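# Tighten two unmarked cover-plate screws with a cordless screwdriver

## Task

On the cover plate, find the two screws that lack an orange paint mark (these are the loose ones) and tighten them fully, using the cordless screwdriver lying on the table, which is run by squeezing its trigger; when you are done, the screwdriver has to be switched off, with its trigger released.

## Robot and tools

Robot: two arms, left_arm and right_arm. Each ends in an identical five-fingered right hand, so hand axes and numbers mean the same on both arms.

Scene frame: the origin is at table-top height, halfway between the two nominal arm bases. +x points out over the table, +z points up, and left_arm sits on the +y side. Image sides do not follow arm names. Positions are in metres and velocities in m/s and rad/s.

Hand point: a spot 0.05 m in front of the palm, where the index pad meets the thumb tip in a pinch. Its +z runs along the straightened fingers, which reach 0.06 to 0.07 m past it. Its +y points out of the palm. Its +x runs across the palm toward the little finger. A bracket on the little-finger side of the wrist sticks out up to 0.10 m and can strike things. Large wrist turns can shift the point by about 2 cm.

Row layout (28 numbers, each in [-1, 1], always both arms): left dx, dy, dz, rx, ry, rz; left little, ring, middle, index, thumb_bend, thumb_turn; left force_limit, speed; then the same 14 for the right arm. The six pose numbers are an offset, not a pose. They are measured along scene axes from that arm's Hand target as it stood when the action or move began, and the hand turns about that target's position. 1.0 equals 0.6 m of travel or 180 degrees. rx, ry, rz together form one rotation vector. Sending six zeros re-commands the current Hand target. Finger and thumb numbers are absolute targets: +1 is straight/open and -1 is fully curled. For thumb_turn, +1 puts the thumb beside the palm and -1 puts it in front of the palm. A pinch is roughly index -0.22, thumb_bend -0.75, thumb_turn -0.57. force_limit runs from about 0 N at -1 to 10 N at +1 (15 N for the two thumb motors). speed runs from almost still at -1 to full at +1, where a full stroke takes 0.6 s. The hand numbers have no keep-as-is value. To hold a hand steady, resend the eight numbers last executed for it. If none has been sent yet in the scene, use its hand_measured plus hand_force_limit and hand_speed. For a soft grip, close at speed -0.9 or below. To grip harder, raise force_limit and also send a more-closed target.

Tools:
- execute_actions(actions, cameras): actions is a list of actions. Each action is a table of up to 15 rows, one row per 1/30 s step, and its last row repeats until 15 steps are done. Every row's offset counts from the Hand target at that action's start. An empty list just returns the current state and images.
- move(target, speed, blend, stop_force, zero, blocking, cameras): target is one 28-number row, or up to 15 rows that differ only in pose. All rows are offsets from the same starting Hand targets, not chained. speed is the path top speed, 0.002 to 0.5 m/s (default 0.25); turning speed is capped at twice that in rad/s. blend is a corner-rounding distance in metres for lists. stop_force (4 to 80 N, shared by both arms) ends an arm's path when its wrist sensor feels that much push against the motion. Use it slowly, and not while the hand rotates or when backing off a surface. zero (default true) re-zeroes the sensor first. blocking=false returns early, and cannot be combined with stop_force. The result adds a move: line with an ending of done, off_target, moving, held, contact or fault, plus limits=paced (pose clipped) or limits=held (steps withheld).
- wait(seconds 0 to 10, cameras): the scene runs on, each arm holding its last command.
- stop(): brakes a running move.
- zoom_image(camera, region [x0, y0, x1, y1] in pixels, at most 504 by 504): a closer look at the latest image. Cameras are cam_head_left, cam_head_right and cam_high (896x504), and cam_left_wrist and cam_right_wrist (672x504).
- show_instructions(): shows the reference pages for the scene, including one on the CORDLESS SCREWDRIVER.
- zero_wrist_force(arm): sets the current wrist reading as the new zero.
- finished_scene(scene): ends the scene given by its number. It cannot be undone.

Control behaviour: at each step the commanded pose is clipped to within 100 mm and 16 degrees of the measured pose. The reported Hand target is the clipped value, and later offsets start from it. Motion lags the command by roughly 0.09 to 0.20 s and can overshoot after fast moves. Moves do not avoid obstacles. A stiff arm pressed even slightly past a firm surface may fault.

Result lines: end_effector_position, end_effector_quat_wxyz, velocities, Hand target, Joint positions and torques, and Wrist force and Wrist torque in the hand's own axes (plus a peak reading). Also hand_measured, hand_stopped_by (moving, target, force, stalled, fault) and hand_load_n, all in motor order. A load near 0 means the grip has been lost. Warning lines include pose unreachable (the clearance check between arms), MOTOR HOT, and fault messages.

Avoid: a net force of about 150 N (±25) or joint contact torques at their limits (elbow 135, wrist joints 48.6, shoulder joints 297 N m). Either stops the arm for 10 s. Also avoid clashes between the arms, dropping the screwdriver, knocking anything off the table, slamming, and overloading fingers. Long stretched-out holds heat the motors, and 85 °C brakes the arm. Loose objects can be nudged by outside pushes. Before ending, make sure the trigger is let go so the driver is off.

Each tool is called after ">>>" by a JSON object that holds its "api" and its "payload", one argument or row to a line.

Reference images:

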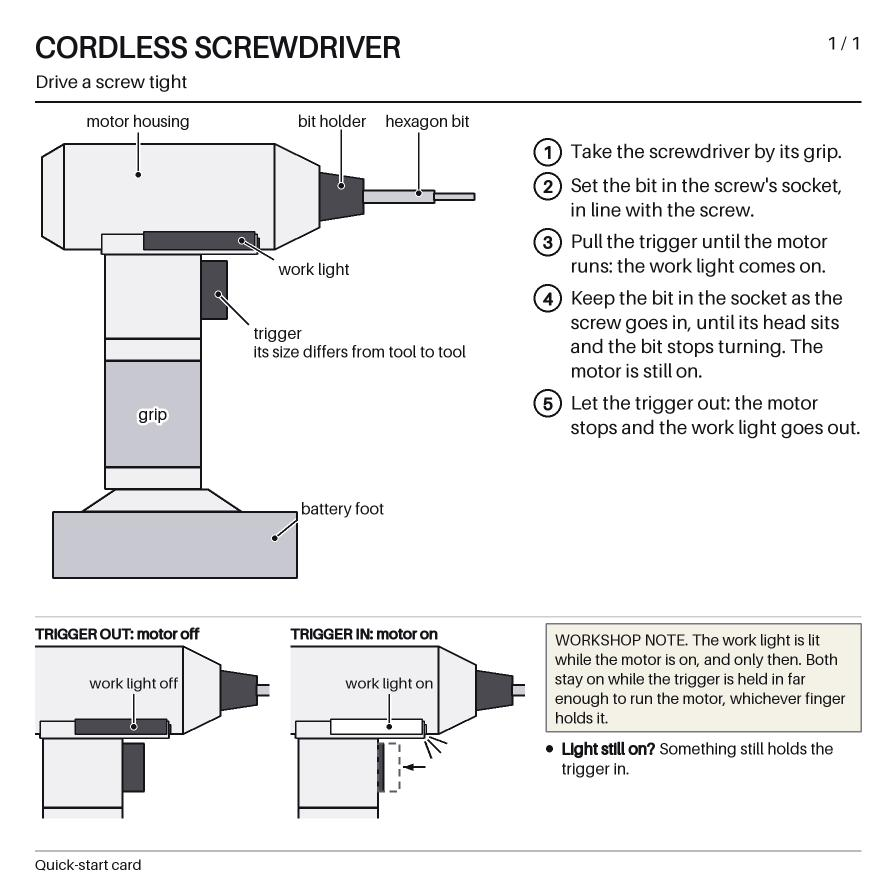

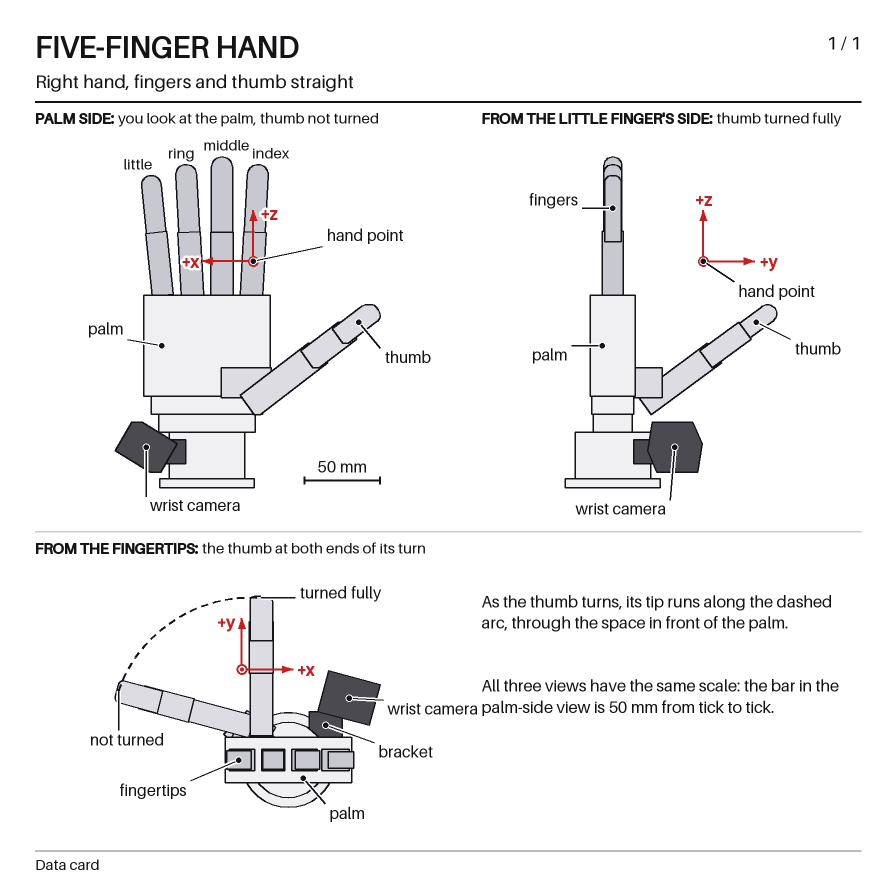

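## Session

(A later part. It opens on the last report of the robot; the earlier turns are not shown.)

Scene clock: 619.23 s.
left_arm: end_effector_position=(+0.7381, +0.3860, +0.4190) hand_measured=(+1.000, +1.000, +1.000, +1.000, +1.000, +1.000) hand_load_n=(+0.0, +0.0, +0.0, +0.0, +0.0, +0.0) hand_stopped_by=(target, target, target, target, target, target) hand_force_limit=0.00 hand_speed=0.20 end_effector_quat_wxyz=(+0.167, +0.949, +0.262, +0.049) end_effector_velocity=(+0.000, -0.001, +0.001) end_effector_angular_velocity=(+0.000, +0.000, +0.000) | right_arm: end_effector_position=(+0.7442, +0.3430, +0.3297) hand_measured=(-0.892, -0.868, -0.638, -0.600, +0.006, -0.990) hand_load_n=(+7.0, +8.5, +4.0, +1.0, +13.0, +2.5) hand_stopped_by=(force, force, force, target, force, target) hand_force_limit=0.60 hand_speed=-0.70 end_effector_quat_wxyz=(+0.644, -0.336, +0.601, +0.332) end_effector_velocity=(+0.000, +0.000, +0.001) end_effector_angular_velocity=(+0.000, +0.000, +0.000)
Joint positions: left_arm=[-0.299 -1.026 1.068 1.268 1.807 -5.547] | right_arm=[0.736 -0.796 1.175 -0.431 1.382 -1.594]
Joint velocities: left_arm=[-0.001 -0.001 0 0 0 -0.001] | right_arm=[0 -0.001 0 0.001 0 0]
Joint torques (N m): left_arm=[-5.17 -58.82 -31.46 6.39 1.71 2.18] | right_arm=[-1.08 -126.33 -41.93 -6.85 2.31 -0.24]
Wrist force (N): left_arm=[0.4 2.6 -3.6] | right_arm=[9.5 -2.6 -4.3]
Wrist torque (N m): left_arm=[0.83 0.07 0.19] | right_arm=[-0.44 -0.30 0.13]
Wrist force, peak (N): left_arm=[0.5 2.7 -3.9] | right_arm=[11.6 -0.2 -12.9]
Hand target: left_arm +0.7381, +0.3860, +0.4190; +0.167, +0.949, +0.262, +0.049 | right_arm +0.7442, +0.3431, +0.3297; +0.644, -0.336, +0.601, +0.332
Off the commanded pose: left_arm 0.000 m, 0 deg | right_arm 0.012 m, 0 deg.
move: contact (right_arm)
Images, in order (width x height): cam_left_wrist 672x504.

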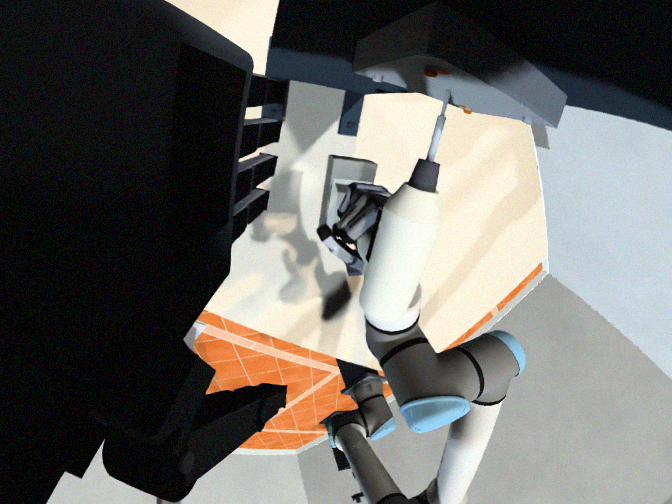

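>>> {"api": "move", "payload": {
  "target": [
    [0,0,0,0,0,0,1,1,1,1,1,1,0,0.2,-0.0334,-0.0249,0,0,0,0,-0.98,-0.98,-0.93,-0.60,-0.97,-0.99,0.6,-0.7],
    [0,0,0,0,0,0,1,1,1,1,1,1,0,0.2,0.0016,-0.0719,0.0583,-0.0059,0.0079,-0.0267,-0.98,-0.98,-0.93,-0.60,-0.97,-0.99,0.6,-0.7]
  ],
  "speed": 0.06,
  "cameras": ["cam_left_wrist"]
}}

>>> {"api": "zoom_image", "payload": {
  "camera": "cam_left_wrist",
  "region": [475, 110, 565, 245]
}}

Scene clock: 623.37 s.
left_arm: end_effector_position=(+0.7381, +0.3860, +0.4190) hand_measured=(+1.000, +1.000, +1.000, +1.000, +1.000, +1.000) hand_load_n=(+0.0, +0.0, +0.0, +0.0, +0.0, +0.0) hand_stopped_by=(target, target, target, target, target, target) hand_force_limit=0.00 hand_speed=0.20 end_effector_quat_wxyz=(+0.167, +0.949, +0.262, +0.049) end_effector_velocity=(+0.000, +0.000, +0.000) end_effector_angular_velocity=(+0.000, -0.001, +0.001) | right_arm: end_effector_position=(+0.7453, +0.2997, +0.3647) hand_measured=(-0.892, -0.868, -0.638, -0.600, +0.006, -0.990) hand_load_n=(+7.0, +8.5, +4.0, +1.0, +13.0, +2.5) hand_stopped_by=(force, force, force, target, force, target) hand_force_limit=0.60 hand_speed=-0.70 end_effector_quat_wxyz=(+0.647, -0.312, +0.626, +0.303) end_effector_velocity=(+0.000, +0.001, -0.002) end_effector_angular_velocity=(+0.000, +0.000, +0.003)
Joint positions: left_arm=[-0.299 -1.026 1.068 1.268 1.807 -5.547] | right_arm=[0.726 -0.884 1.251 -0.389 1.456 -1.592]
Joint velocities: left_arm=[0 0 0 -0.001 0 -0.001] | right_arm=[0 0.003 0 -0.003 -0.003 0]
Joint torques (N m): left_arm=[-4.75 -63.1 -34.95 6.06 1.35 2.89] | right_arm=[11.81 -102 -42.12 -6.31 -1.14 1.26]
Wrist force (N): left_arm=[0.6 2.8 -3.7] | right_arm=[9.0 -3.4 -2.6]
Wrist torque (N m): left_arm=[0.87 0.04 0.21] | right_arm=[-0.55 -0.32 0.09]
Wrist force, peak (N): left_arm=[0.4 3.0 -3.9] | right_arm=[9.8 -2.4 -3.7]
Hand target: left_arm +0.7381, +0.3860, +0.4190; +0.167, +0.949, +0.262, +0.049 | right_arm +0.7452, +0.2998, +0.3646; +0.647, -0.312, +0.626, +0.303
Off the commanded pose: left_arm 0.000 m, 0 deg | right_arm 0.000 m, 0 deg.
move: done
Images, in order (width x height): cam_left_wrist 672x504.

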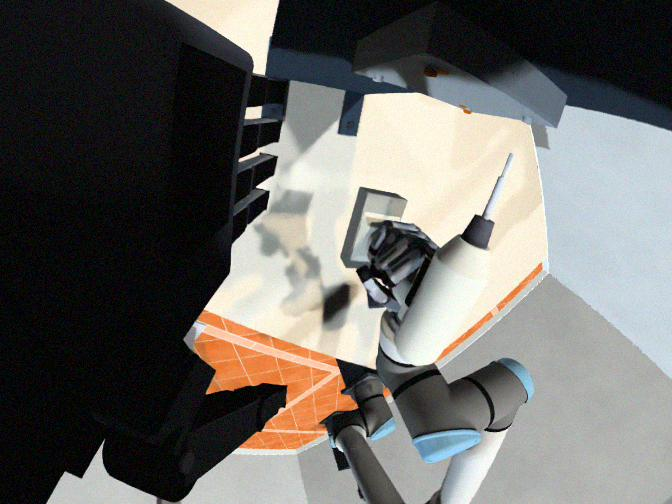

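Scaled by 3.733 from the camera's 672x504 image, which has a finer 960x720 frame.

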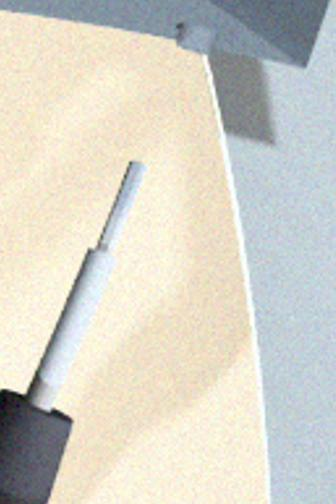

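>>> {"api": "move", "payload": {
  "target": [
    [0,0,0.1333,0.0952,0.0572,0,1,1,1,1,1,1,0,0.2,0,0,0,0,0,0,-0.98,-0.98,-0.93,-0.60,-0.97,-0.99,0.6,-0.7],
    [0.0392,-0.0953,0.11,0.0952,0.0572,0,1,1,1,1,1,1,0,0.2,0,0,0,0,0,0,-0.98,-0.98,-0.93,-0.60,-0.97,-0.99,0.6,-0.7]
  ],
  "speed": 0.15,
  "cameras": ["cam_left_wrist"]
}}

>>> {"api": "zoom_image", "payload": {
  "camera": "cam_left_wrist",
  "region": [400, 75, 490, 210]
}}

Scene clock: 625.63 s.
left_arm: end_effector_position=(+0.7616, +0.3288, +0.4849) hand_measured=(+1.000, +1.000, +1.000, +1.000, +1.000, +1.000) hand_load_n=(+0.0, +0.0, +0.0, +0.0, +0.0, +0.0) hand_stopped_by=(target, target, target, target, target, target) hand_force_limit=0.00 hand_speed=0.20 end_effector_quat_wxyz=(+0.000, +0.964, +0.266, +0.002) end_effector_velocity=(+0.000, -0.001, +0.000) end_effector_angular_velocity=(-0.001, -0.001, +0.000) | right_arm: end_effector_position=(+0.7452, +0.2998, +0.3646) hand_measured=(-0.892, -0.868, -0.638, -0.600, +0.006, -0.990) hand_load_n=(+7.0, +9.0, +4.0, +1.0, +12.5, +2.5) hand_stopped_by=(force, force, force, target, force, target) hand_force_limit=0.60 hand_speed=-0.70 end_effector_quat_wxyz=(+0.647, -0.312, +0.626, +0.303) end_effector_velocity=(+0.000, +0.000, +0.002) end_effector_angular_velocity=(+0.001, +0.000, +0.000)
Joint positions: left_arm=[-0.426 -0.812 0.588 1.791 1.568 -5.641] | right_arm=[0.726 -0.884 1.251 -0.389 1.456 -1.592]
Joint velocities: left_arm=[0 0 0 -0.001 0.001 0] | right_arm=[0 -0.002 0 0.001 0 0]
Joint torques (N m): left_arm=[-1.92 -92.39 -26.64 0.28 -2.27 3.62] | right_arm=[13.07 -101.4 -51.27 -5.91 -1.17 -0.64]
Wrist force (N): left_arm=[0.1 2.1 -3.6] | right_arm=[8.8 -3.3 -2.7]
Wrist torque (N m): left_arm=[0.73 0.11 0.14] | right_arm=[-0.52 -0.29 0.08]
Wrist force, peak (N): left_arm=[-0.6 3.9 -3.4] | right_arm=[9.2 -3.2 -2.5]
Hand target: left_arm +0.7616, +0.3288, +0.4849; +0.000, +0.964, +0.266, +0.003 | right_arm +0.7452, +0.2998, +0.3646; +0.647, -0.312, +0.626, +0.303
Off the commanded pose: left_arm 0.000 m, 0 deg | right_arm 0.000 m, 0 deg.
move: done
Images, in order (width x height): cam_left_wrist 672x504.

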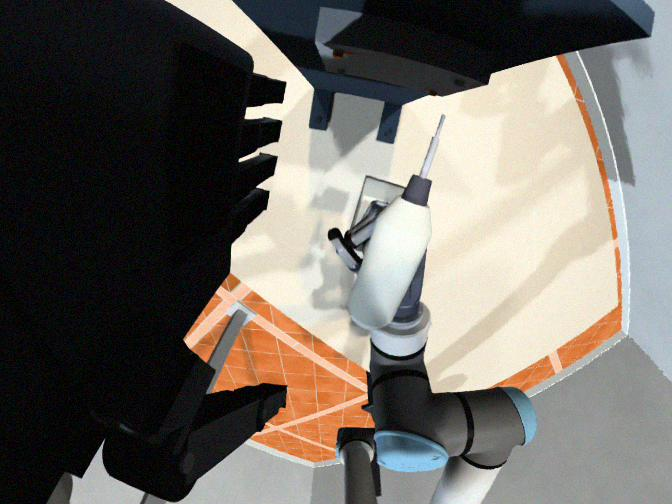

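Scaled by 3.733 from the camera's 672x504 image, which has a finer 960x720 frame.

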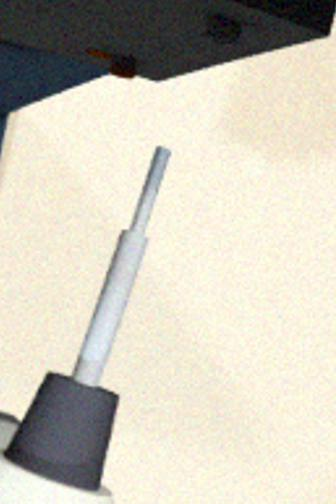

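>>> {"api": "move", "payload": {
  "target": [0,0,0,0,0,0,1,1,1,1,1,1,0,0.2,0.00515,-0.00689,-0.00333,0,0,0,-0.98,-0.98,-0.93,-0.60,-0.97,-0.99,0.6,-0.7],
  "speed": 0.03,
  "cameras": ["cam_left_wrist"]
}}

>>> {"api": "zoom_image", "payload": {
  "camera": "cam_left_wrist",
  "region": [410, 70, 480, 190]
}}

>>> {"api": "move", "payload": {
  "target": [0,0,0,0,0,0,1,1,1,1,1,1,0,0.2,0.02671,0.01994,0,0,0,0,-0.98,-0.98,-0.93,-0.60,-0.97,-0.99,0.6,-0.7],
  "speed": 0.03,
  "cameras": ["cam_left_wrist"]
}}

>>> {"api": "zoom_image", "payload": {
  "camera": "cam_left_wrist",
  "region": [410, 70, 480, 190]
}}

Scene clock: 626.80 s.
left_arm: end_effector_position=(+0.7616, +0.3288, +0.4848) hand_measured=(+1.000, +1.000, +1.000, +1.000, +1.000, +1.000) hand_load_n=(+0.0, +0.0, +0.0, +0.0, +0.0, +0.0) hand_stopped_by=(target, target, target, target, target, target) hand_force_limit=0.00 hand_speed=0.20 end_effector_quat_wxyz=(+0.000, +0.964, +0.266, +0.003) end_effector_velocity=(+0.000, +0.000, +0.000) end_effector_angular_velocity=(+0.001, +0.000, +0.001) | right_arm: end_effector_position=(+0.7483, +0.2956, +0.3626) hand_measured=(-0.892, -0.868, -0.638, -0.600, +0.006, -0.990) hand_load_n=(+7.0, +8.5, +4.0, +1.0, +13.0, +2.5) hand_stopped_by=(force, force, force, target, force, target) hand_force_limit=0.60 hand_speed=-0.70 end_effector_quat_wxyz=(+0.647, -0.312, +0.626, +0.303) end_effector_velocity=(+0.000, +0.000, -0.001) end_effector_angular_velocity=(-0.001, +0.001, +0.000)
Joint positions: left_arm=[-0.426 -0.812 0.588 1.791 1.568 -5.641] | right_arm=[0.72 -0.885 1.257 -0.394 1.45 -1.592]
Joint velocities: left_arm=[0 0 0 0 -0.001 -0.001] | right_arm=[0 0.001 0 0 0 0]
Joint torques (N m): left_arm=[-0.58 -107.78 -24.95 1.25 -1.63 3.79] | right_arm=[0.61 -116.38 -49.08 -5.23 0.57 2.18]
Wrist force (N): left_arm=[0.5 2.4 -3.6] | right_arm=[8.7 -3.3 -2.9]
Wrist torque (N m): left_arm=[0.78 0.06 0.17] | right_arm=[-0.51 -0.27 0.07]
Wrist force, peak (N): left_arm=[0.4 2.0 -4.0] | right_arm=[9.1 -3.4 -2.6]
Hand target: left_arm +0.7616, +0.3288, +0.4849; +0.000, +0.964, +0.266, +0.003 | right_arm +0.7483, +0.2957, +0.3626; +0.647, -0.312, +0.626, +0.303
Off the commanded pose: left_arm 0.000 m, 0 deg | right_arm 0.000 m, 0 deg.
move: done
Images, in order (width x height): cam_left_wrist 672x504.

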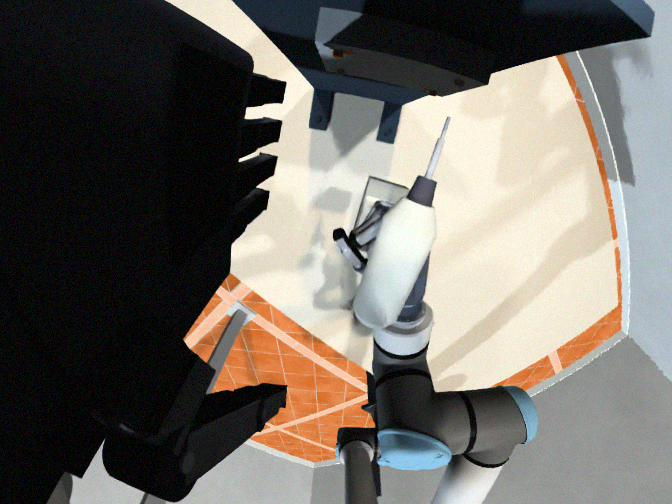

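Scaled by 4.200 from the camera's 672x504 image, which has a finer 960x720 frame.

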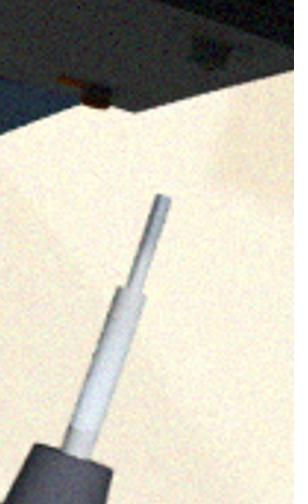

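Scene clock: 627.77 s.
left_arm: end_effector_position=(+0.7616, +0.3288, +0.4848) hand_measured=(+1.000, +1.000, +1.000, +1.000, +1.000, +1.000) hand_load_n=(+0.0, +0.0, +0.0, +0.0, +0.0, +0.0) hand_stopped_by=(target, target, target, target, target, target) hand_force_limit=0.00 hand_speed=0.20 end_effector_quat_wxyz=(+0.000, +0.964, +0.266, +0.003) end_effector_velocity=(+0.001, +0.000, -0.001) end_effector_angular_velocity=(+0.000, +0.000, +0.001) | right_arm: end_effector_position=(+0.7643, +0.3077, +0.3626) hand_measured=(-0.892, -0.868, -0.638, -0.600, +0.006, -0.990) hand_load_n=(+7.0, +8.5, +4.0, +1.0, +13.0, +2.5) hand_stopped_by=(force, force, force, target, force, target) hand_force_limit=0.60 hand_speed=-0.70 end_effector_quat_wxyz=(+0.647, -0.312, +0.626, +0.303) end_effector_velocity=(-0.001, -0.001, -0.001) end_effector_angular_velocity=(-0.001, +0.001, +0.000)
Joint positions: left_arm=[-0.426 -0.812 0.588 1.791 1.568 -5.641] | right_arm=[0.717 -0.854 1.203 -0.37 1.447 -1.592]
Joint velocities: left_arm=[0.001 0.001 0 -0.001 0 0] | right_arm=[0 -0.001 0.003 0 0 0]
Joint torques (N m): left_arm=[-1.91 -107 -25.84 0.78 -1.73 4.13] | right_arm=[-7.18 -123.41 -41.92 -6.94 -0.37 2.3]
Wrist force (N): left_arm=[0.3 2.0 -4.0] | right_arm=[9.0 -3.1 -2.8]
Wrist torque (N m): left_arm=[0.73 0.11 0.14] | right_arm=[-0.51 -0.31 0.10]
Wrist force, peak (N): left_arm=[0.3 1.8 -4.2] | right_arm=[9.1 -3.1 -3.3]
Hand target: left_arm +0.7616, +0.3288, +0.4849; +0.000, +0.964, +0.266, +0.003 | right_arm +0.7643, +0.3077, +0.3627; +0.647, -0.312, +0.626, +0.303
Off the commanded pose: left_arm 0.000 m, 0 deg | right_arm 0.000 m, 0 deg.
move: done
Images, in order (width x height): cam_left_wrist 672x504.

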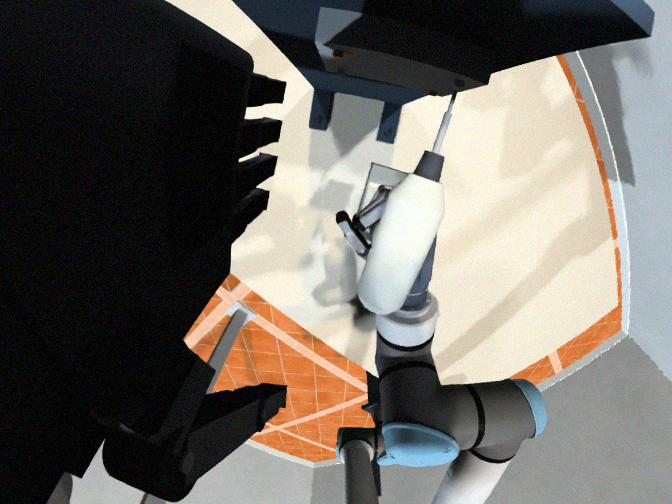

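Scaled by 4.200 from the camera's 672x504 image, which has a finer 960x720 frame.

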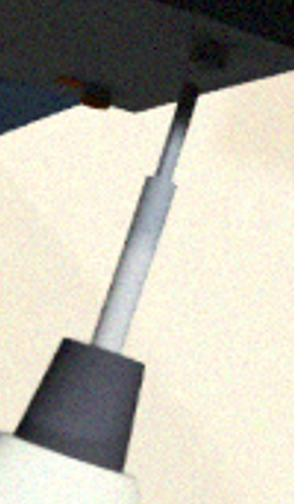

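>>> {"api": "move", "payload": {
  "target": [
    [0,0,0,0,0,0,1,1,1,1,1,1,0,0.2,-0.01996,-0.02898,-0.0045,0.0052,-0.0070,0.0183,-0.98,-0.98,-0.93,-0.60,-0.97,-0.99,0.6,-0.7]
  ],
  "speed": 0.04,
  "cameras": ["cam_left_wrist"]
}}

>>> {"api": "zoom_image", "payload": {
  "camera": "cam_left_wrist",
  "region": [410, 70, 480, 190]
}}

>>> {"api": "move", "payload": {
  "target": [0,0,0,0,0,0,1,1,1,1,1,1,0,0.2,0.02404,0.01795,0,0,0,0,-0.98,-0.98,-0.93,-0.60,-0.97,-0.99,0.6,-0.7],
  "speed": 0.03,
  "cameras": ["cam_left_wrist"]
}}

>>> {"api": "zoom_image", "payload": {
  "camera": "cam_left_wrist",
  "region": [410, 70, 480, 190]
}}

Scene clock: 629.70 s.
left_arm: end_effector_position=(+0.7616, +0.3288, +0.4848) hand_measured=(+1.000, +1.000, +1.000, +1.000, +1.000, +1.000) hand_load_n=(+0.0, +0.0, +0.0, +0.0, +0.0, +0.0) hand_stopped_by=(target, target, target, target, target, target) hand_force_limit=0.00 hand_speed=0.20 end_effector_quat_wxyz=(+0.000, +0.964, +0.266, +0.003) end_effector_velocity=(+0.000, +0.000, +0.000) end_effector_angular_velocity=(+0.000, +0.000, +0.000) | right_arm: end_effector_position=(+0.7524, +0.2902, +0.3600) hand_measured=(-0.892, -0.868, -0.638, -0.600, +0.006, -0.990) hand_load_n=(+7.0, +8.5, +4.0, +1.0, +13.0, +2.5) hand_stopped_by=(force, force, force, target, force, target) hand_force_limit=0.60 hand_speed=-0.70 end_effector_quat_wxyz=(+0.648, -0.328, +0.607, +0.324) end_effector_velocity=(+0.001, +0.000, +0.001) end_effector_angular_velocity=(+0.000, +0.002, -0.003)
Joint positions: left_arm=[-0.426 -0.812 0.588 1.791 1.568 -5.641] | right_arm=[0.697 -0.882 1.268 -0.435 1.37 -1.593]
Joint velocities: left_arm=[0 0 0 0 0.001 0] | right_arm=[0 0 -0.003 0.004 0.004 0.001]
Joint torques (N m): left_arm=[-10.73 -104.84 -27.6 1.25 -1.57 4] | right_arm=[15.38 -99.85 -51.65 -1.09 2.26 1.04]
Wrist force (N): left_arm=[0.1 2.0 -3.6] | right_arm=[8.9 -3.0 -2.9]
Wrist torque (N m): left_arm=[0.70 0.11 0.13] | right_arm=[-0.48 -0.29 0.09]
Wrist force, peak (N): left_arm=[0.2 2.3 -4.2] | right_arm=[9.0 -3.6 -3.3]
Hand target: left_arm +0.7616, +0.3288, +0.4849; +0.000, +0.964, +0.266, +0.003 | right_arm +0.7523, +0.2903, +0.3599; +0.647, -0.328, +0.607, +0.324
Off the commanded pose: left_arm 0.000 m, 0 deg | right_arm 0.000 m, 0 deg.
move: done
Images, in order (width x height): cam_left_wrist 672x504.

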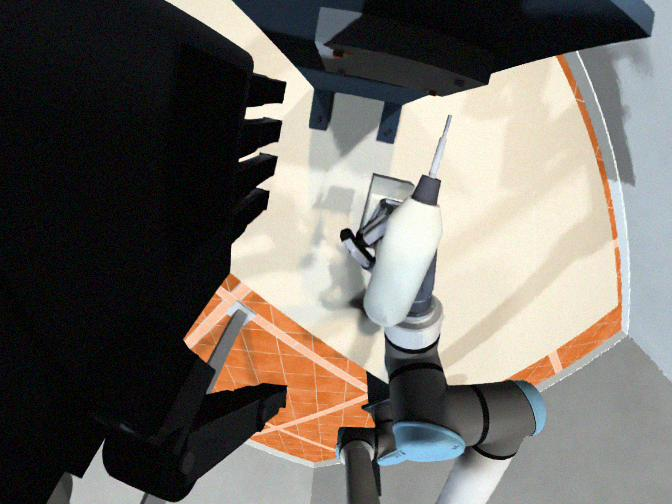

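Scaled by 4.200 from the camera's 672x504 image, which has a finer 960x720 frame.

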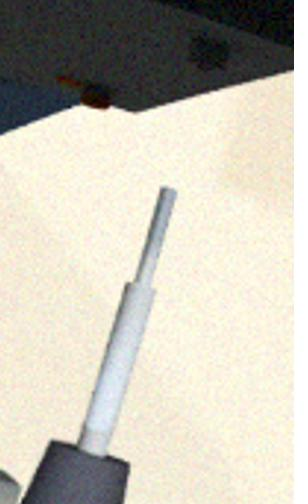

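Scene clock: 630.60 s.
left_arm: end_effector_position=(+0.7616, +0.3288, +0.4848) hand_measured=(+1.000, +1.000, +1.000, +1.000, +1.000, +1.000) hand_load_n=(+0.0, +0.0, +0.0, +0.0, +0.0, +0.0) hand_stopped_by=(target, target, target, target, target, target) hand_force_limit=0.00 hand_speed=0.20 end_effector_quat_wxyz=(+0.000, +0.964, +0.266, +0.003) end_effector_velocity=(+0.000, +0.000, +0.000) end_effector_angular_velocity=(+0.000, +0.000, +0.001) | right_arm: end_effector_position=(+0.7668, +0.3011, +0.3599) hand_measured=(-0.892, -0.868, -0.638, -0.600, +0.006, -0.990) hand_load_n=(+7.0, +8.5, +4.0, +1.0, +13.0, +2.5) hand_stopped_by=(force, force, force, target, force, target) hand_force_limit=0.60 hand_speed=-0.70 end_effector_quat_wxyz=(+0.647, -0.328, +0.607, +0.324) end_effector_velocity=(-0.001, -0.001, -0.001) end_effector_angular_velocity=(-0.001, +0.001, +0.000)
Joint positions: left_arm=[-0.426 -0.812 0.588 1.791 1.568 -5.641] | right_arm=[0.695 -0.853 1.219 -0.414 1.367 -1.593]
Joint velocities: left_arm=[0 0 0 0 0 -0.001] | right_arm=[0 -0.001 0.003 0 0 0]
Joint torques (N m): left_arm=[-13.79 -103.61 -28.68 1.4 -1.25 3.88] | right_arm=[-8.95 -123 -41.93 -7.13 -0.6 2.21]
Wrist force (N): left_arm=[0.4 1.8 -3.6] | right_arm=[8.5 -3.2 -2.9]
Wrist torque (N m): left_arm=[0.67 0.07 0.15] | right_arm=[-0.52 -0.23 0.07]
Wrist force, peak (N): left_arm=[0.4 2.0 -4.1] | right_arm=[9.2 -3.2 -2.8]
Hand target: left_arm +0.7616, +0.3288, +0.4849; +0.000, +0.964, +0.266, +0.003 | right_arm +0.7667, +0.3011, +0.3600; +0.647, -0.328, +0.607, +0.324
Off the commanded pose: left_arm 0.000 m, 0 deg | right_arm 0.000 m, 0 deg.
move: done
Images, in order (width x height): cam_left_wrist 672x504.

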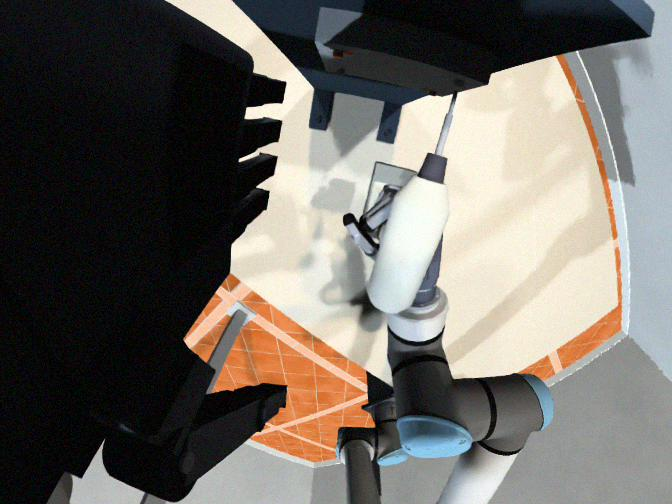

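Scaled by 4.200 from the camera's 672x504 image, which has a finer 960x720 frame.

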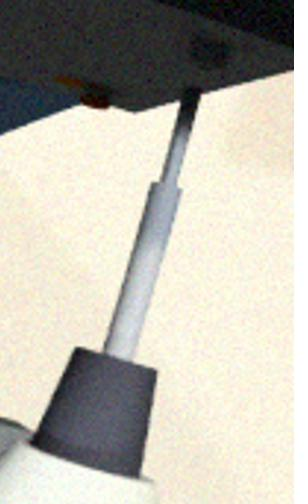

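>>> {"api": "zoom_image", "payload": {
  "camera": "cam_left_wrist",
  "region": [432, 103, 464, 135]
}}

>>> {"api": "move", "payload": {
  "target": [0,0,0,0,0,0,1,1,1,1,1,1,0,0.2,-0.02404,-0.01795,0,0,0,0,-0.98,-0.98,-0.93,-0.60,-0.97,-0.99,0.6,-0.7],
  "speed": 0.03,
  "cameras": ["cam_left_wrist"]
}}

>>> {"api": "zoom_image", "payload": {
  "camera": "cam_left_wrist",
  "region": [432, 103, 464, 135]
}}

Scaled by 15.750 from the camera's 672x504 image, which has a finer 960x720 frame.

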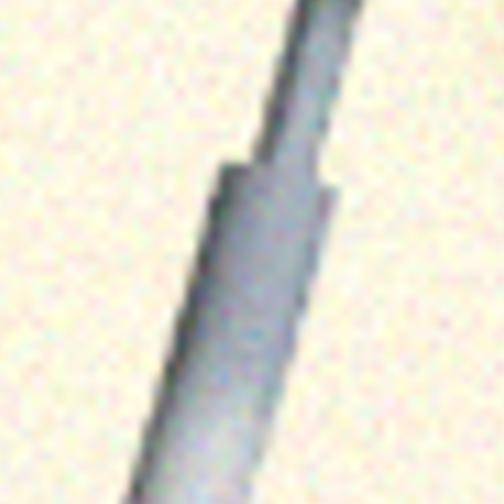

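Scene clock: 634.60 s.
left_arm: end_effector_position=(+0.7616, +0.3288, +0.4848) hand_measured=(+1.000, +1.000, +1.000, +1.000, +1.000, +1.000) hand_load_n=(+0.0, +0.0, +0.0, +0.0, +0.0, +0.0) hand_stopped_by=(target, target, target, target, target, target) hand_force_limit=0.00 hand_speed=0.20 end_effector_quat_wxyz=(+0.000, +0.964, +0.266, +0.003) end_effector_velocity=(+0.000, +0.000, +0.000) end_effector_angular_velocity=(+0.000, +0.000, +0.002) | right_arm: end_effector_position=(+0.7522, +0.2903, +0.3600) hand_measured=(-0.892, -0.868, -0.638, -0.600, +0.006, -0.990) hand_load_n=(+7.0, +8.5, +4.0, +1.5, +13.0, +2.5) hand_stopped_by=(force, force, force, target, force, target) hand_force_limit=0.60 hand_speed=-0.70 end_effector_quat_wxyz=(+0.647, -0.328, +0.607, +0.324) end_effector_velocity=(+0.001, +0.001, -0.001) end_effector_angular_velocity=(-0.001, +0.002, +0.000)
Joint positions: left_arm=[-0.426 -0.812 0.588 1.791 1.568 -5.641] | right_arm=[0.697 -0.882 1.268 -0.435 1.37 -1.593]
Joint velocities: left_arm=[0 0 0 0 0 -0.002] | right_arm=[0 0.003 -0.003 0.002 0 0]
Joint torques (N m): left_arm=[-10.54 -105.78 -32.15 1.73 -0.57 3.71] | right_arm=[7.42 -98.78 -52.36 -1.37 1.54 -1.41]
Wrist force (N): left_arm=[0.2 2.4 -4.2] | right_arm=[9.0 -3.5 -3.1]
Wrist torque (N m): left_arm=[0.81 0.12 0.15] | right_arm=[-0.54 -0.32 0.08]
Wrist force, peak (N): left_arm=[0.2 2.4 -4.2] | right_arm=[9.0 -3.5 -3.1]
Hand target: left_arm +0.7616, +0.3288, +0.4849; +0.000, +0.964, +0.266, +0.003 | right_arm +0.7523, +0.2903, +0.3599; +0.647, -0.328, +0.607, +0.324
Off the commanded pose: left_arm 0.000 m, 0 deg | right_arm 0.000 m, 0 deg.
move: done
Images, in order (width x height): cam_left_wrist 672x504.

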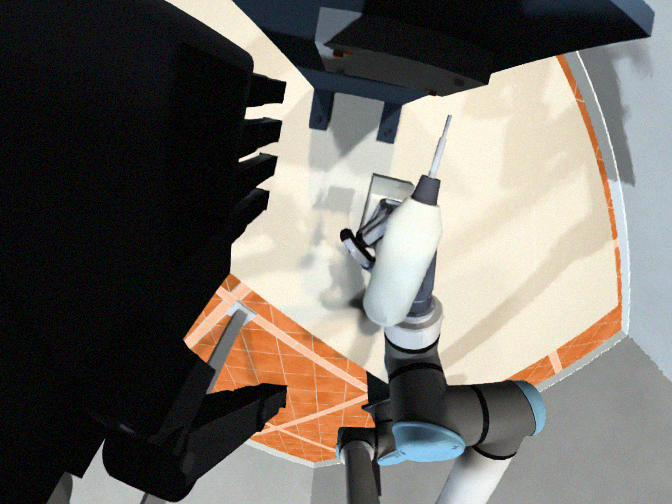

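Scaled by 15.750 from the camera's 672x504 image, which has a finer 960x720 frame.

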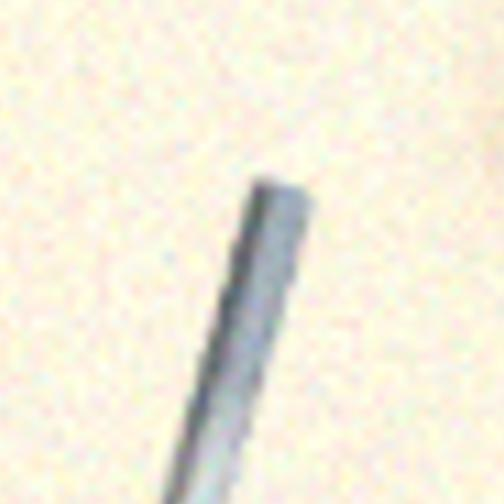

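>>> {"api": "move", "payload": {
  "target": [
    [-0.0392,0.0953,0.0233,-0.0952,-0.0572,0,1,1,1,1,1,1,0,0.2,0,0,0,0,0,0,-0.98,-0.98,-0.93,-0.60,-0.97,-0.99,0.6,-0.7],
    [-0.0392,0.0953,-0.11,-0.0952,-0.0572,0,1,1,1,1,1,1,0,0.2,0,0,0,0,0,0,-0.98,-0.98,-0.93,-0.60,-0.97,-0.99,0.6,-0.7]
  ],
  "speed": 0.15,
  "cameras": ["cam_left_wrist"]
}}

>>> {"api": "zoom_image", "payload": {
  "camera": "cam_left_wrist",
  "region": [475, 110, 565, 245]
}}

>>> {"api": "zoom_image", "payload": {
  "camera": "cam_left_wrist",
  "region": [495, 130, 543, 178]
}}

Scene clock: 637.97 s.
left_arm: end_effector_position=(+0.7380, +0.3860, +0.4190) hand_measured=(+1.000, +1.000, +1.000, +1.000, +1.000, +1.000) hand_load_n=(+0.0, +0.0, +0.0, +0.0, +0.0, +0.0) hand_stopped_by=(target, target, target, target, target, target) hand_force_limit=0.00 hand_speed=0.20 end_effector_quat_wxyz=(+0.167, +0.949, +0.262, +0.049) end_effector_velocity=(+0.000, +0.001, +0.000) end_effector_angular_velocity=(+0.000, -0.001, +0.000) | right_arm: end_effector_position=(+0.7523, +0.2903, +0.3600) hand_measured=(-0.892, -0.868, -0.638, -0.600, +0.006, -0.990) hand_load_n=(+7.0, +8.5, +4.0, +1.0, +13.0, +2.5) hand_stopped_by=(force, force, force, target, force, target) hand_force_limit=0.60 hand_speed=-0.70 end_effector_quat_wxyz=(+0.647, -0.328, +0.607, +0.324) end_effector_velocity=(+0.000, +0.000, +0.002) end_effector_angular_velocity=(+0.001, -0.001, +0.000)
Joint positions: left_arm=[-0.299 -1.026 1.068 1.268 1.807 -5.547] | right_arm=[0.697 -0.881 1.268 -0.435 1.37 -1.593]
Joint velocities: left_arm=[0.001 0 0 0 0 0.001] | right_arm=[0 -0.002 0 0 0 0]
Joint torques (N m): left_arm=[-11.63 -61.45 -43.83 4.04 1.28 -2.98] | right_arm=[-13.37 -100.79 -48.24 -3.53 -0.13 -1.4]
Wrist force (N): left_arm=[0.2 2.5 -3.4] | right_arm=[9.1 -2.9 -2.8]
Wrist torque (N m): left_arm=[0.82 0.10 0.17] | right_arm=[-0.48 -0.34 0.11]
Wrist force, peak (N): left_arm=[0.6 2.4 -5.7] | right_arm=[9.1 -3.0 -3.5]
Hand target: left_arm +0.7381, +0.3860, +0.4190; +0.167, +0.949, +0.262, +0.049 | right_arm +0.7523, +0.2903, +0.3599; +0.647, -0.328, +0.607, +0.324
Off the commanded pose: left_arm 0.000 m, 0 deg | right_arm 0.000 m, 0 deg.
move: done
Images, in order (width x height): cam_left_wrist 672x504.

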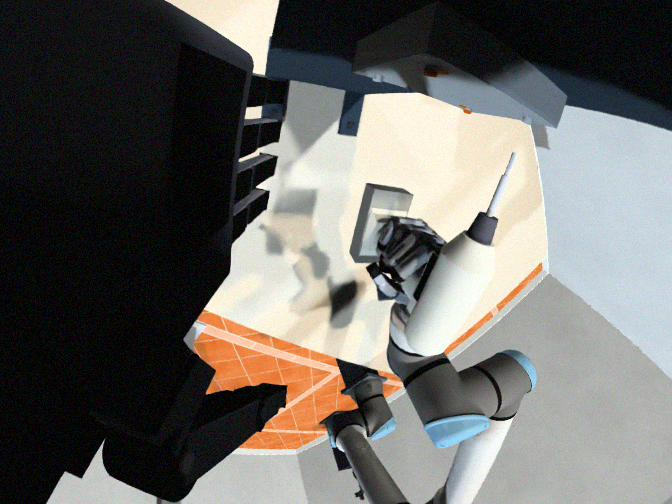

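Scaled by 3.733 from the camera's 672x504 image, which has a finer 960x720 frame.

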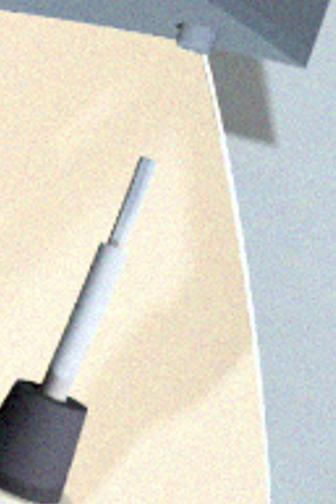

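Scaled by 10.500 from the camera's 672x504 image, which has a finer 960x720 frame.

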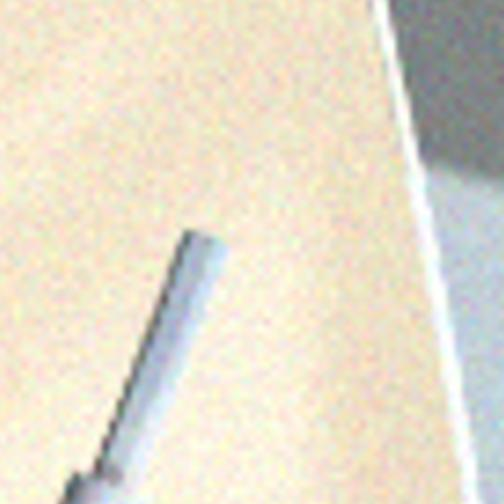

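>>> {"api": "move", "payload": {
  "target": [0,0,0,0,0,0,1,1,1,1,1,1,0,0.2,0.02404,0.01795,0,0,0,0,-0.98,-0.98,-0.93,-0.60,-0.97,-0.99,0.6,-0.7],
  "speed": 0.03,
  "stop_force": 8,
  "cameras": ["cam_left_wrist"]
}}

>>> {"api": "zoom_image", "payload": {
  "camera": "cam_left_wrist",
  "region": [475, 110, 565, 245]
}}

>>> {"api": "zoom_image", "payload": {
  "camera": "cam_left_wrist",
  "region": [495, 130, 543, 178]
}}

Scene clock: 639.77 s.
left_arm: end_effector_position=(+0.7381, +0.3860, +0.4190) hand_measured=(+1.000, +1.000, +1.000, +1.000, +1.000, +1.000) hand_load_n=(+0.0, +0.0, +0.0, +0.5, +0.0, +0.0) hand_stopped_by=(target, target, target, target, target, target) hand_force_limit=0.00 hand_speed=0.20 end_effector_quat_wxyz=(+0.167, +0.949, +0.262, +0.049) end_effector_velocity=(+0.000, +0.000, +0.000) end_effector_angular_velocity=(+0.001, +0.000, +0.000) | right_arm: end_effector_position=(+0.7668, +0.3011, +0.3600) hand_measured=(-0.892, -0.868, -0.638, -0.600, +0.006, -0.990) hand_load_n=(+7.0, +8.5, +4.0, +1.0, +13.0, +2.5) hand_stopped_by=(force, force, force, target, force, target) hand_force_limit=0.60 hand_speed=-0.70 end_effector_quat_wxyz=(+0.647, -0.328, +0.607, +0.324) end_effector_velocity=(+0.000, +0.000, +0.001) end_effector_angular_velocity=(+0.000, +0.000, +0.000)
Joint positions: left_arm=[-0.299 -1.026 1.068 1.268 1.807 -5.547] | right_arm=[0.695 -0.853 1.219 -0.414 1.368 -1.593]
Joint velocities: left_arm=[0 0 0 0 -0.001 0] | right_arm=[0 -0.001 0 0.001 0 0]
Joint torques (N m): left_arm=[-15.12 -56.78 -31.28 0.61 1.77 1.99] | right_arm=[5.73 -121.56 -41.82 -6.55 1.11 1.96]
Wrist force (N): left_arm=[0.0 2.4 -3.6] | right_arm=[8.8 -2.8 -2.8]
Wrist torque (N m): left_arm=[0.81 0.14 0.16] | right_arm=[-0.47 -0.29 0.10]
Wrist force, peak (N): left_arm=[0.5 3.0 -4.0] | right_arm=[9.0 -3.2 -3.2]
Hand target: left_arm +0.7381, +0.3860, +0.4190; +0.167, +0.949, +0.262, +0.049 | right_arm +0.7667, +0.3011, +0.3600; +0.647, -0.328, +0.607, +0.324
Off the commanded pose: left_arm 0.000 m, 0 deg | right_arm 0.000 m, 0 deg.
move: done
Images, in order (width x height): cam_left_wrist 672x504.

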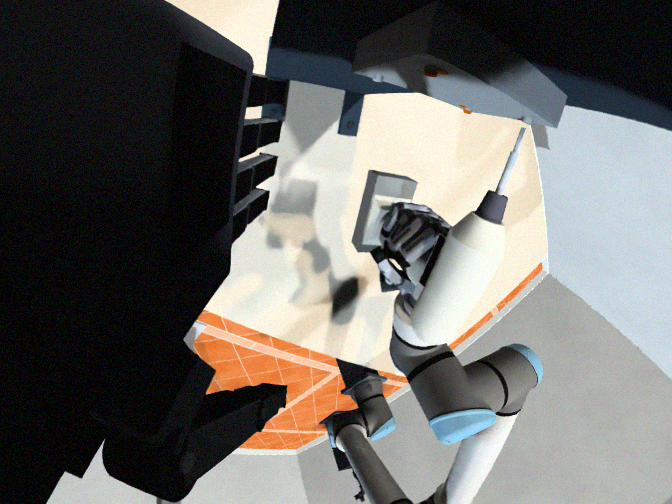

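Scaled by 3.733 from the camera's 672x504 image, which has a finer 960x720 frame.

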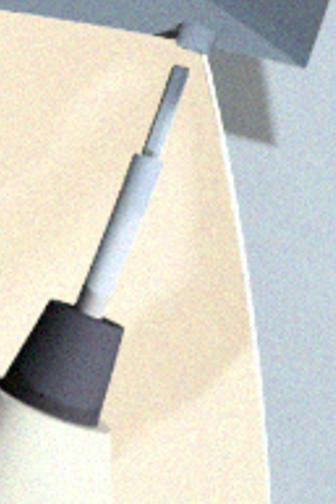

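Scaled by 10.500 from the camera's 672x504 image, which has a finer 960x720 frame.

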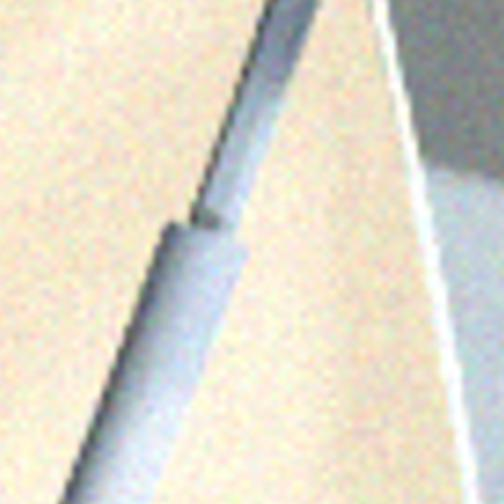

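>>> {"api": "move", "payload": {
  "target": [
    [0,0,0.1333,0.0952,0.0572,0,1,1,1,1,1,1,0,0.2,0,0,0,0,0,0,-0.98,-0.98,-0.93,-0.60,-0.97,-0.99,0.6,-0.7],
    [0.0392,-0.0953,0.11,0.0952,0.0572,0,1,1,1,1,1,1,0,0.2,0,0,0,0,0,0,-0.98,-0.98,-0.93,-0.60,-0.97,-0.99,0.6,-0.7]
  ],
  "speed": 0.15,
  "cameras": ["cam_left_wrist"]
}}

>>> {"api": "zoom_image", "payload": {
  "camera": "cam_left_wrist",
  "region": [424, 90, 472, 138]
}}

>>> {"api": "move", "payload": {
  "target": [0,0,0,0,0,0,1,1,1,1,1,1,0,0.2,-0.02404,-0.01795,0,0,0,0,-0.98,-0.98,-0.93,-0.60,-0.97,-0.99,0.6,-0.7],
  "speed": 0.03,
  "cameras": ["cam_left_wrist"]
}}

>>> {"api": "zoom_image", "payload": {
  "camera": "cam_left_wrist",
  "region": [424, 90, 472, 138]
}}

Scene clock: 642.37 s.
left_arm: end_effector_position=(+0.7616, +0.3288, +0.4849) hand_measured=(+1.000, +1.000, +1.000, +1.000, +1.000, +1.000) hand_load_n=(+0.0, +0.0, +0.0, +0.0, +0.0, +0.0) hand_stopped_by=(target, target, target, target, target, target) hand_force_limit=0.00 hand_speed=0.20 end_effector_quat_wxyz=(+0.000, +0.964, +0.266, +0.003) end_effector_velocity=(+0.000, +0.001, +0.001) end_effector_angular_velocity=(-0.001, -0.001, +0.002) | right_arm: end_effector_position=(+0.7667, +0.3011, +0.3600) hand_measured=(-0.892, -0.868, -0.638, -0.600, +0.006, -0.990) hand_load_n=(+7.5, +8.5, +4.0, +1.0, +12.5, +2.5) hand_stopped_by=(force, force, force, target, force, target) hand_force_limit=0.60 hand_speed=-0.70 end_effector_quat_wxyz=(+0.647, -0.328, +0.607, +0.324) end_effector_velocity=(+0.000, +0.000, -0.001) end_effector_angular_velocity=(+0.000, +0.001, +0.000)
Joint positions: left_arm=[-0.426 -0.812 0.588 1.791 1.568 -5.641] | right_arm=[0.695 -0.853 1.219 -0.414 1.368 -1.593]
Joint velocities: left_arm=[0.001 -0.001 0 0 0 -0.001] | right_arm=[0 0.001 0 0 0 0]
Joint torques (N m): left_arm=[-1.33 -94.35 -27.96 1.19 -2.43 4.22] | right_arm=[13.07 -121.62 -46.43 -4.43 1.06 2.14]
Wrist force (N): left_arm=[0.3 1.7 -3.6] | right_arm=[8.4 -3.3 -2.8]
Wrist torque (N m): left_arm=[0.67 0.08 0.13] | right_arm=[-0.55 -0.22 0.06]
Wrist force, peak (N): left_arm=[0.4 1.5 -5.0] | right_arm=[9.1 -2.9 -3.3]
Hand target: left_arm +0.7616, +0.3288, +0.4849; +0.000, +0.964, +0.266, +0.003 | right_arm +0.7667, +0.3011, +0.3600; +0.647, -0.328, +0.607, +0.324
Off the commanded pose: left_arm 0.000 m, 0 deg | right_arm 0.000 m, 0 deg.
move: done
Images, in order (width x height): cam_left_wrist 672x504.

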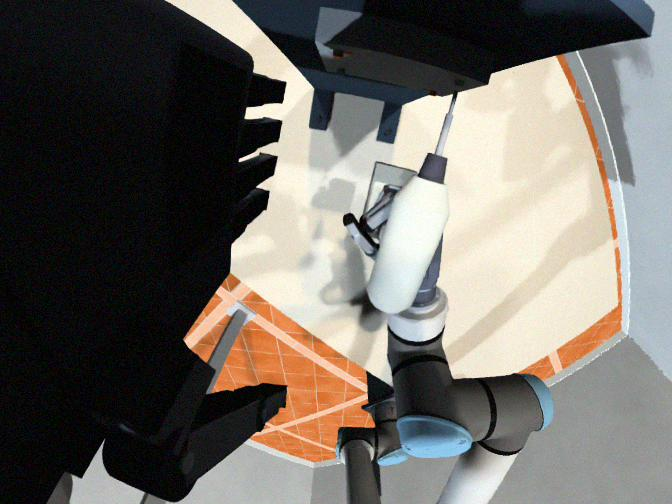

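Scaled by 10.500 from the camera's 672x504 image, which has a finer 960x720 frame.

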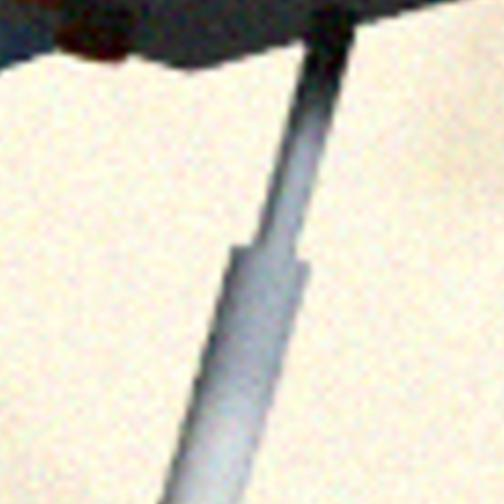

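Scene clock: 643.27 s.
left_arm: end_effector_position=(+0.7616, +0.3288, +0.4849) hand_measured=(+1.000, +1.000, +1.000, +1.000, +1.000, +1.000) hand_load_n=(+0.0, +0.0, +0.0, +0.0, +0.0, +0.0) hand_stopped_by=(target, target, target, target, target, target) hand_force_limit=0.00 hand_speed=0.20 end_effector_quat_wxyz=(+0.000, +0.964, +0.266, +0.003) end_effector_velocity=(+0.000, +0.000, +0.000) end_effector_angular_velocity=(+0.000, -0.001, +0.000) | right_arm: end_effector_position=(+0.7522, +0.2903, +0.3600) hand_measured=(-0.892, -0.868, -0.638, -0.600, +0.006, -0.990) hand_load_n=(+7.0, +8.5, +4.0, +1.0, +13.0, +2.5) hand_stopped_by=(force, force, force, target, force, target) hand_force_limit=0.60 hand_speed=-0.70 end_effector_quat_wxyz=(+0.647, -0.328, +0.607, +0.324) end_effector_velocity=(+0.001, +0.000, +0.002) end_effector_angular_velocity=(+0.001, -0.001, +0.000)
Joint positions: left_arm=[-0.426 -0.812 0.588 1.791 1.568 -5.641] | right_arm=[0.697 -0.882 1.268 -0.435 1.37 -1.593]
Joint velocities: left_arm=[0 -0.001 0 0 0 0] | right_arm=[0 0 -0.003 0.001 0 0]
Joint torques (N m): left_arm=[0.01 -106.61 -23.33 0.91 -2.48 4.22] | right_arm=[7.87 -98.42 -51.6 -2 1.58 -1.37]
Wrist force (N): left_arm=[0.1 2.2 -3.8] | right_arm=[8.4 -3.3 -2.8]
Wrist torque (N m): left_arm=[0.75 0.13 0.14] | right_arm=[-0.53 -0.23 0.05]
Wrist force, peak (N): left_arm=[0.2 2.2 -4.1] | right_arm=[8.9 -3.2 -3.0]
Hand target: left_arm +0.7616, +0.3288, +0.4849; +0.000, +0.964, +0.266, +0.003 | right_arm +0.7523, +0.2903, +0.3599; +0.647, -0.328, +0.607, +0.324
Off the commanded pose: left_arm 0.000 m, 0 deg | right_arm 0.000 m, 0 deg.
move: done
Images, in order (width x height): cam_left_wrist 672x504.

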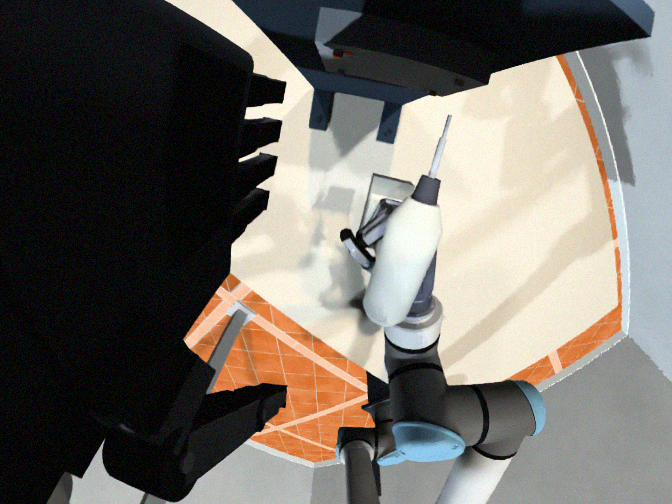

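Scaled by 10.500 from the camera's 672x504 image, which has a finer 960x720 frame.

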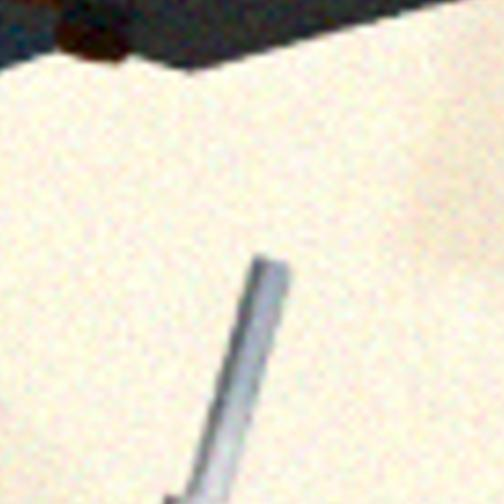

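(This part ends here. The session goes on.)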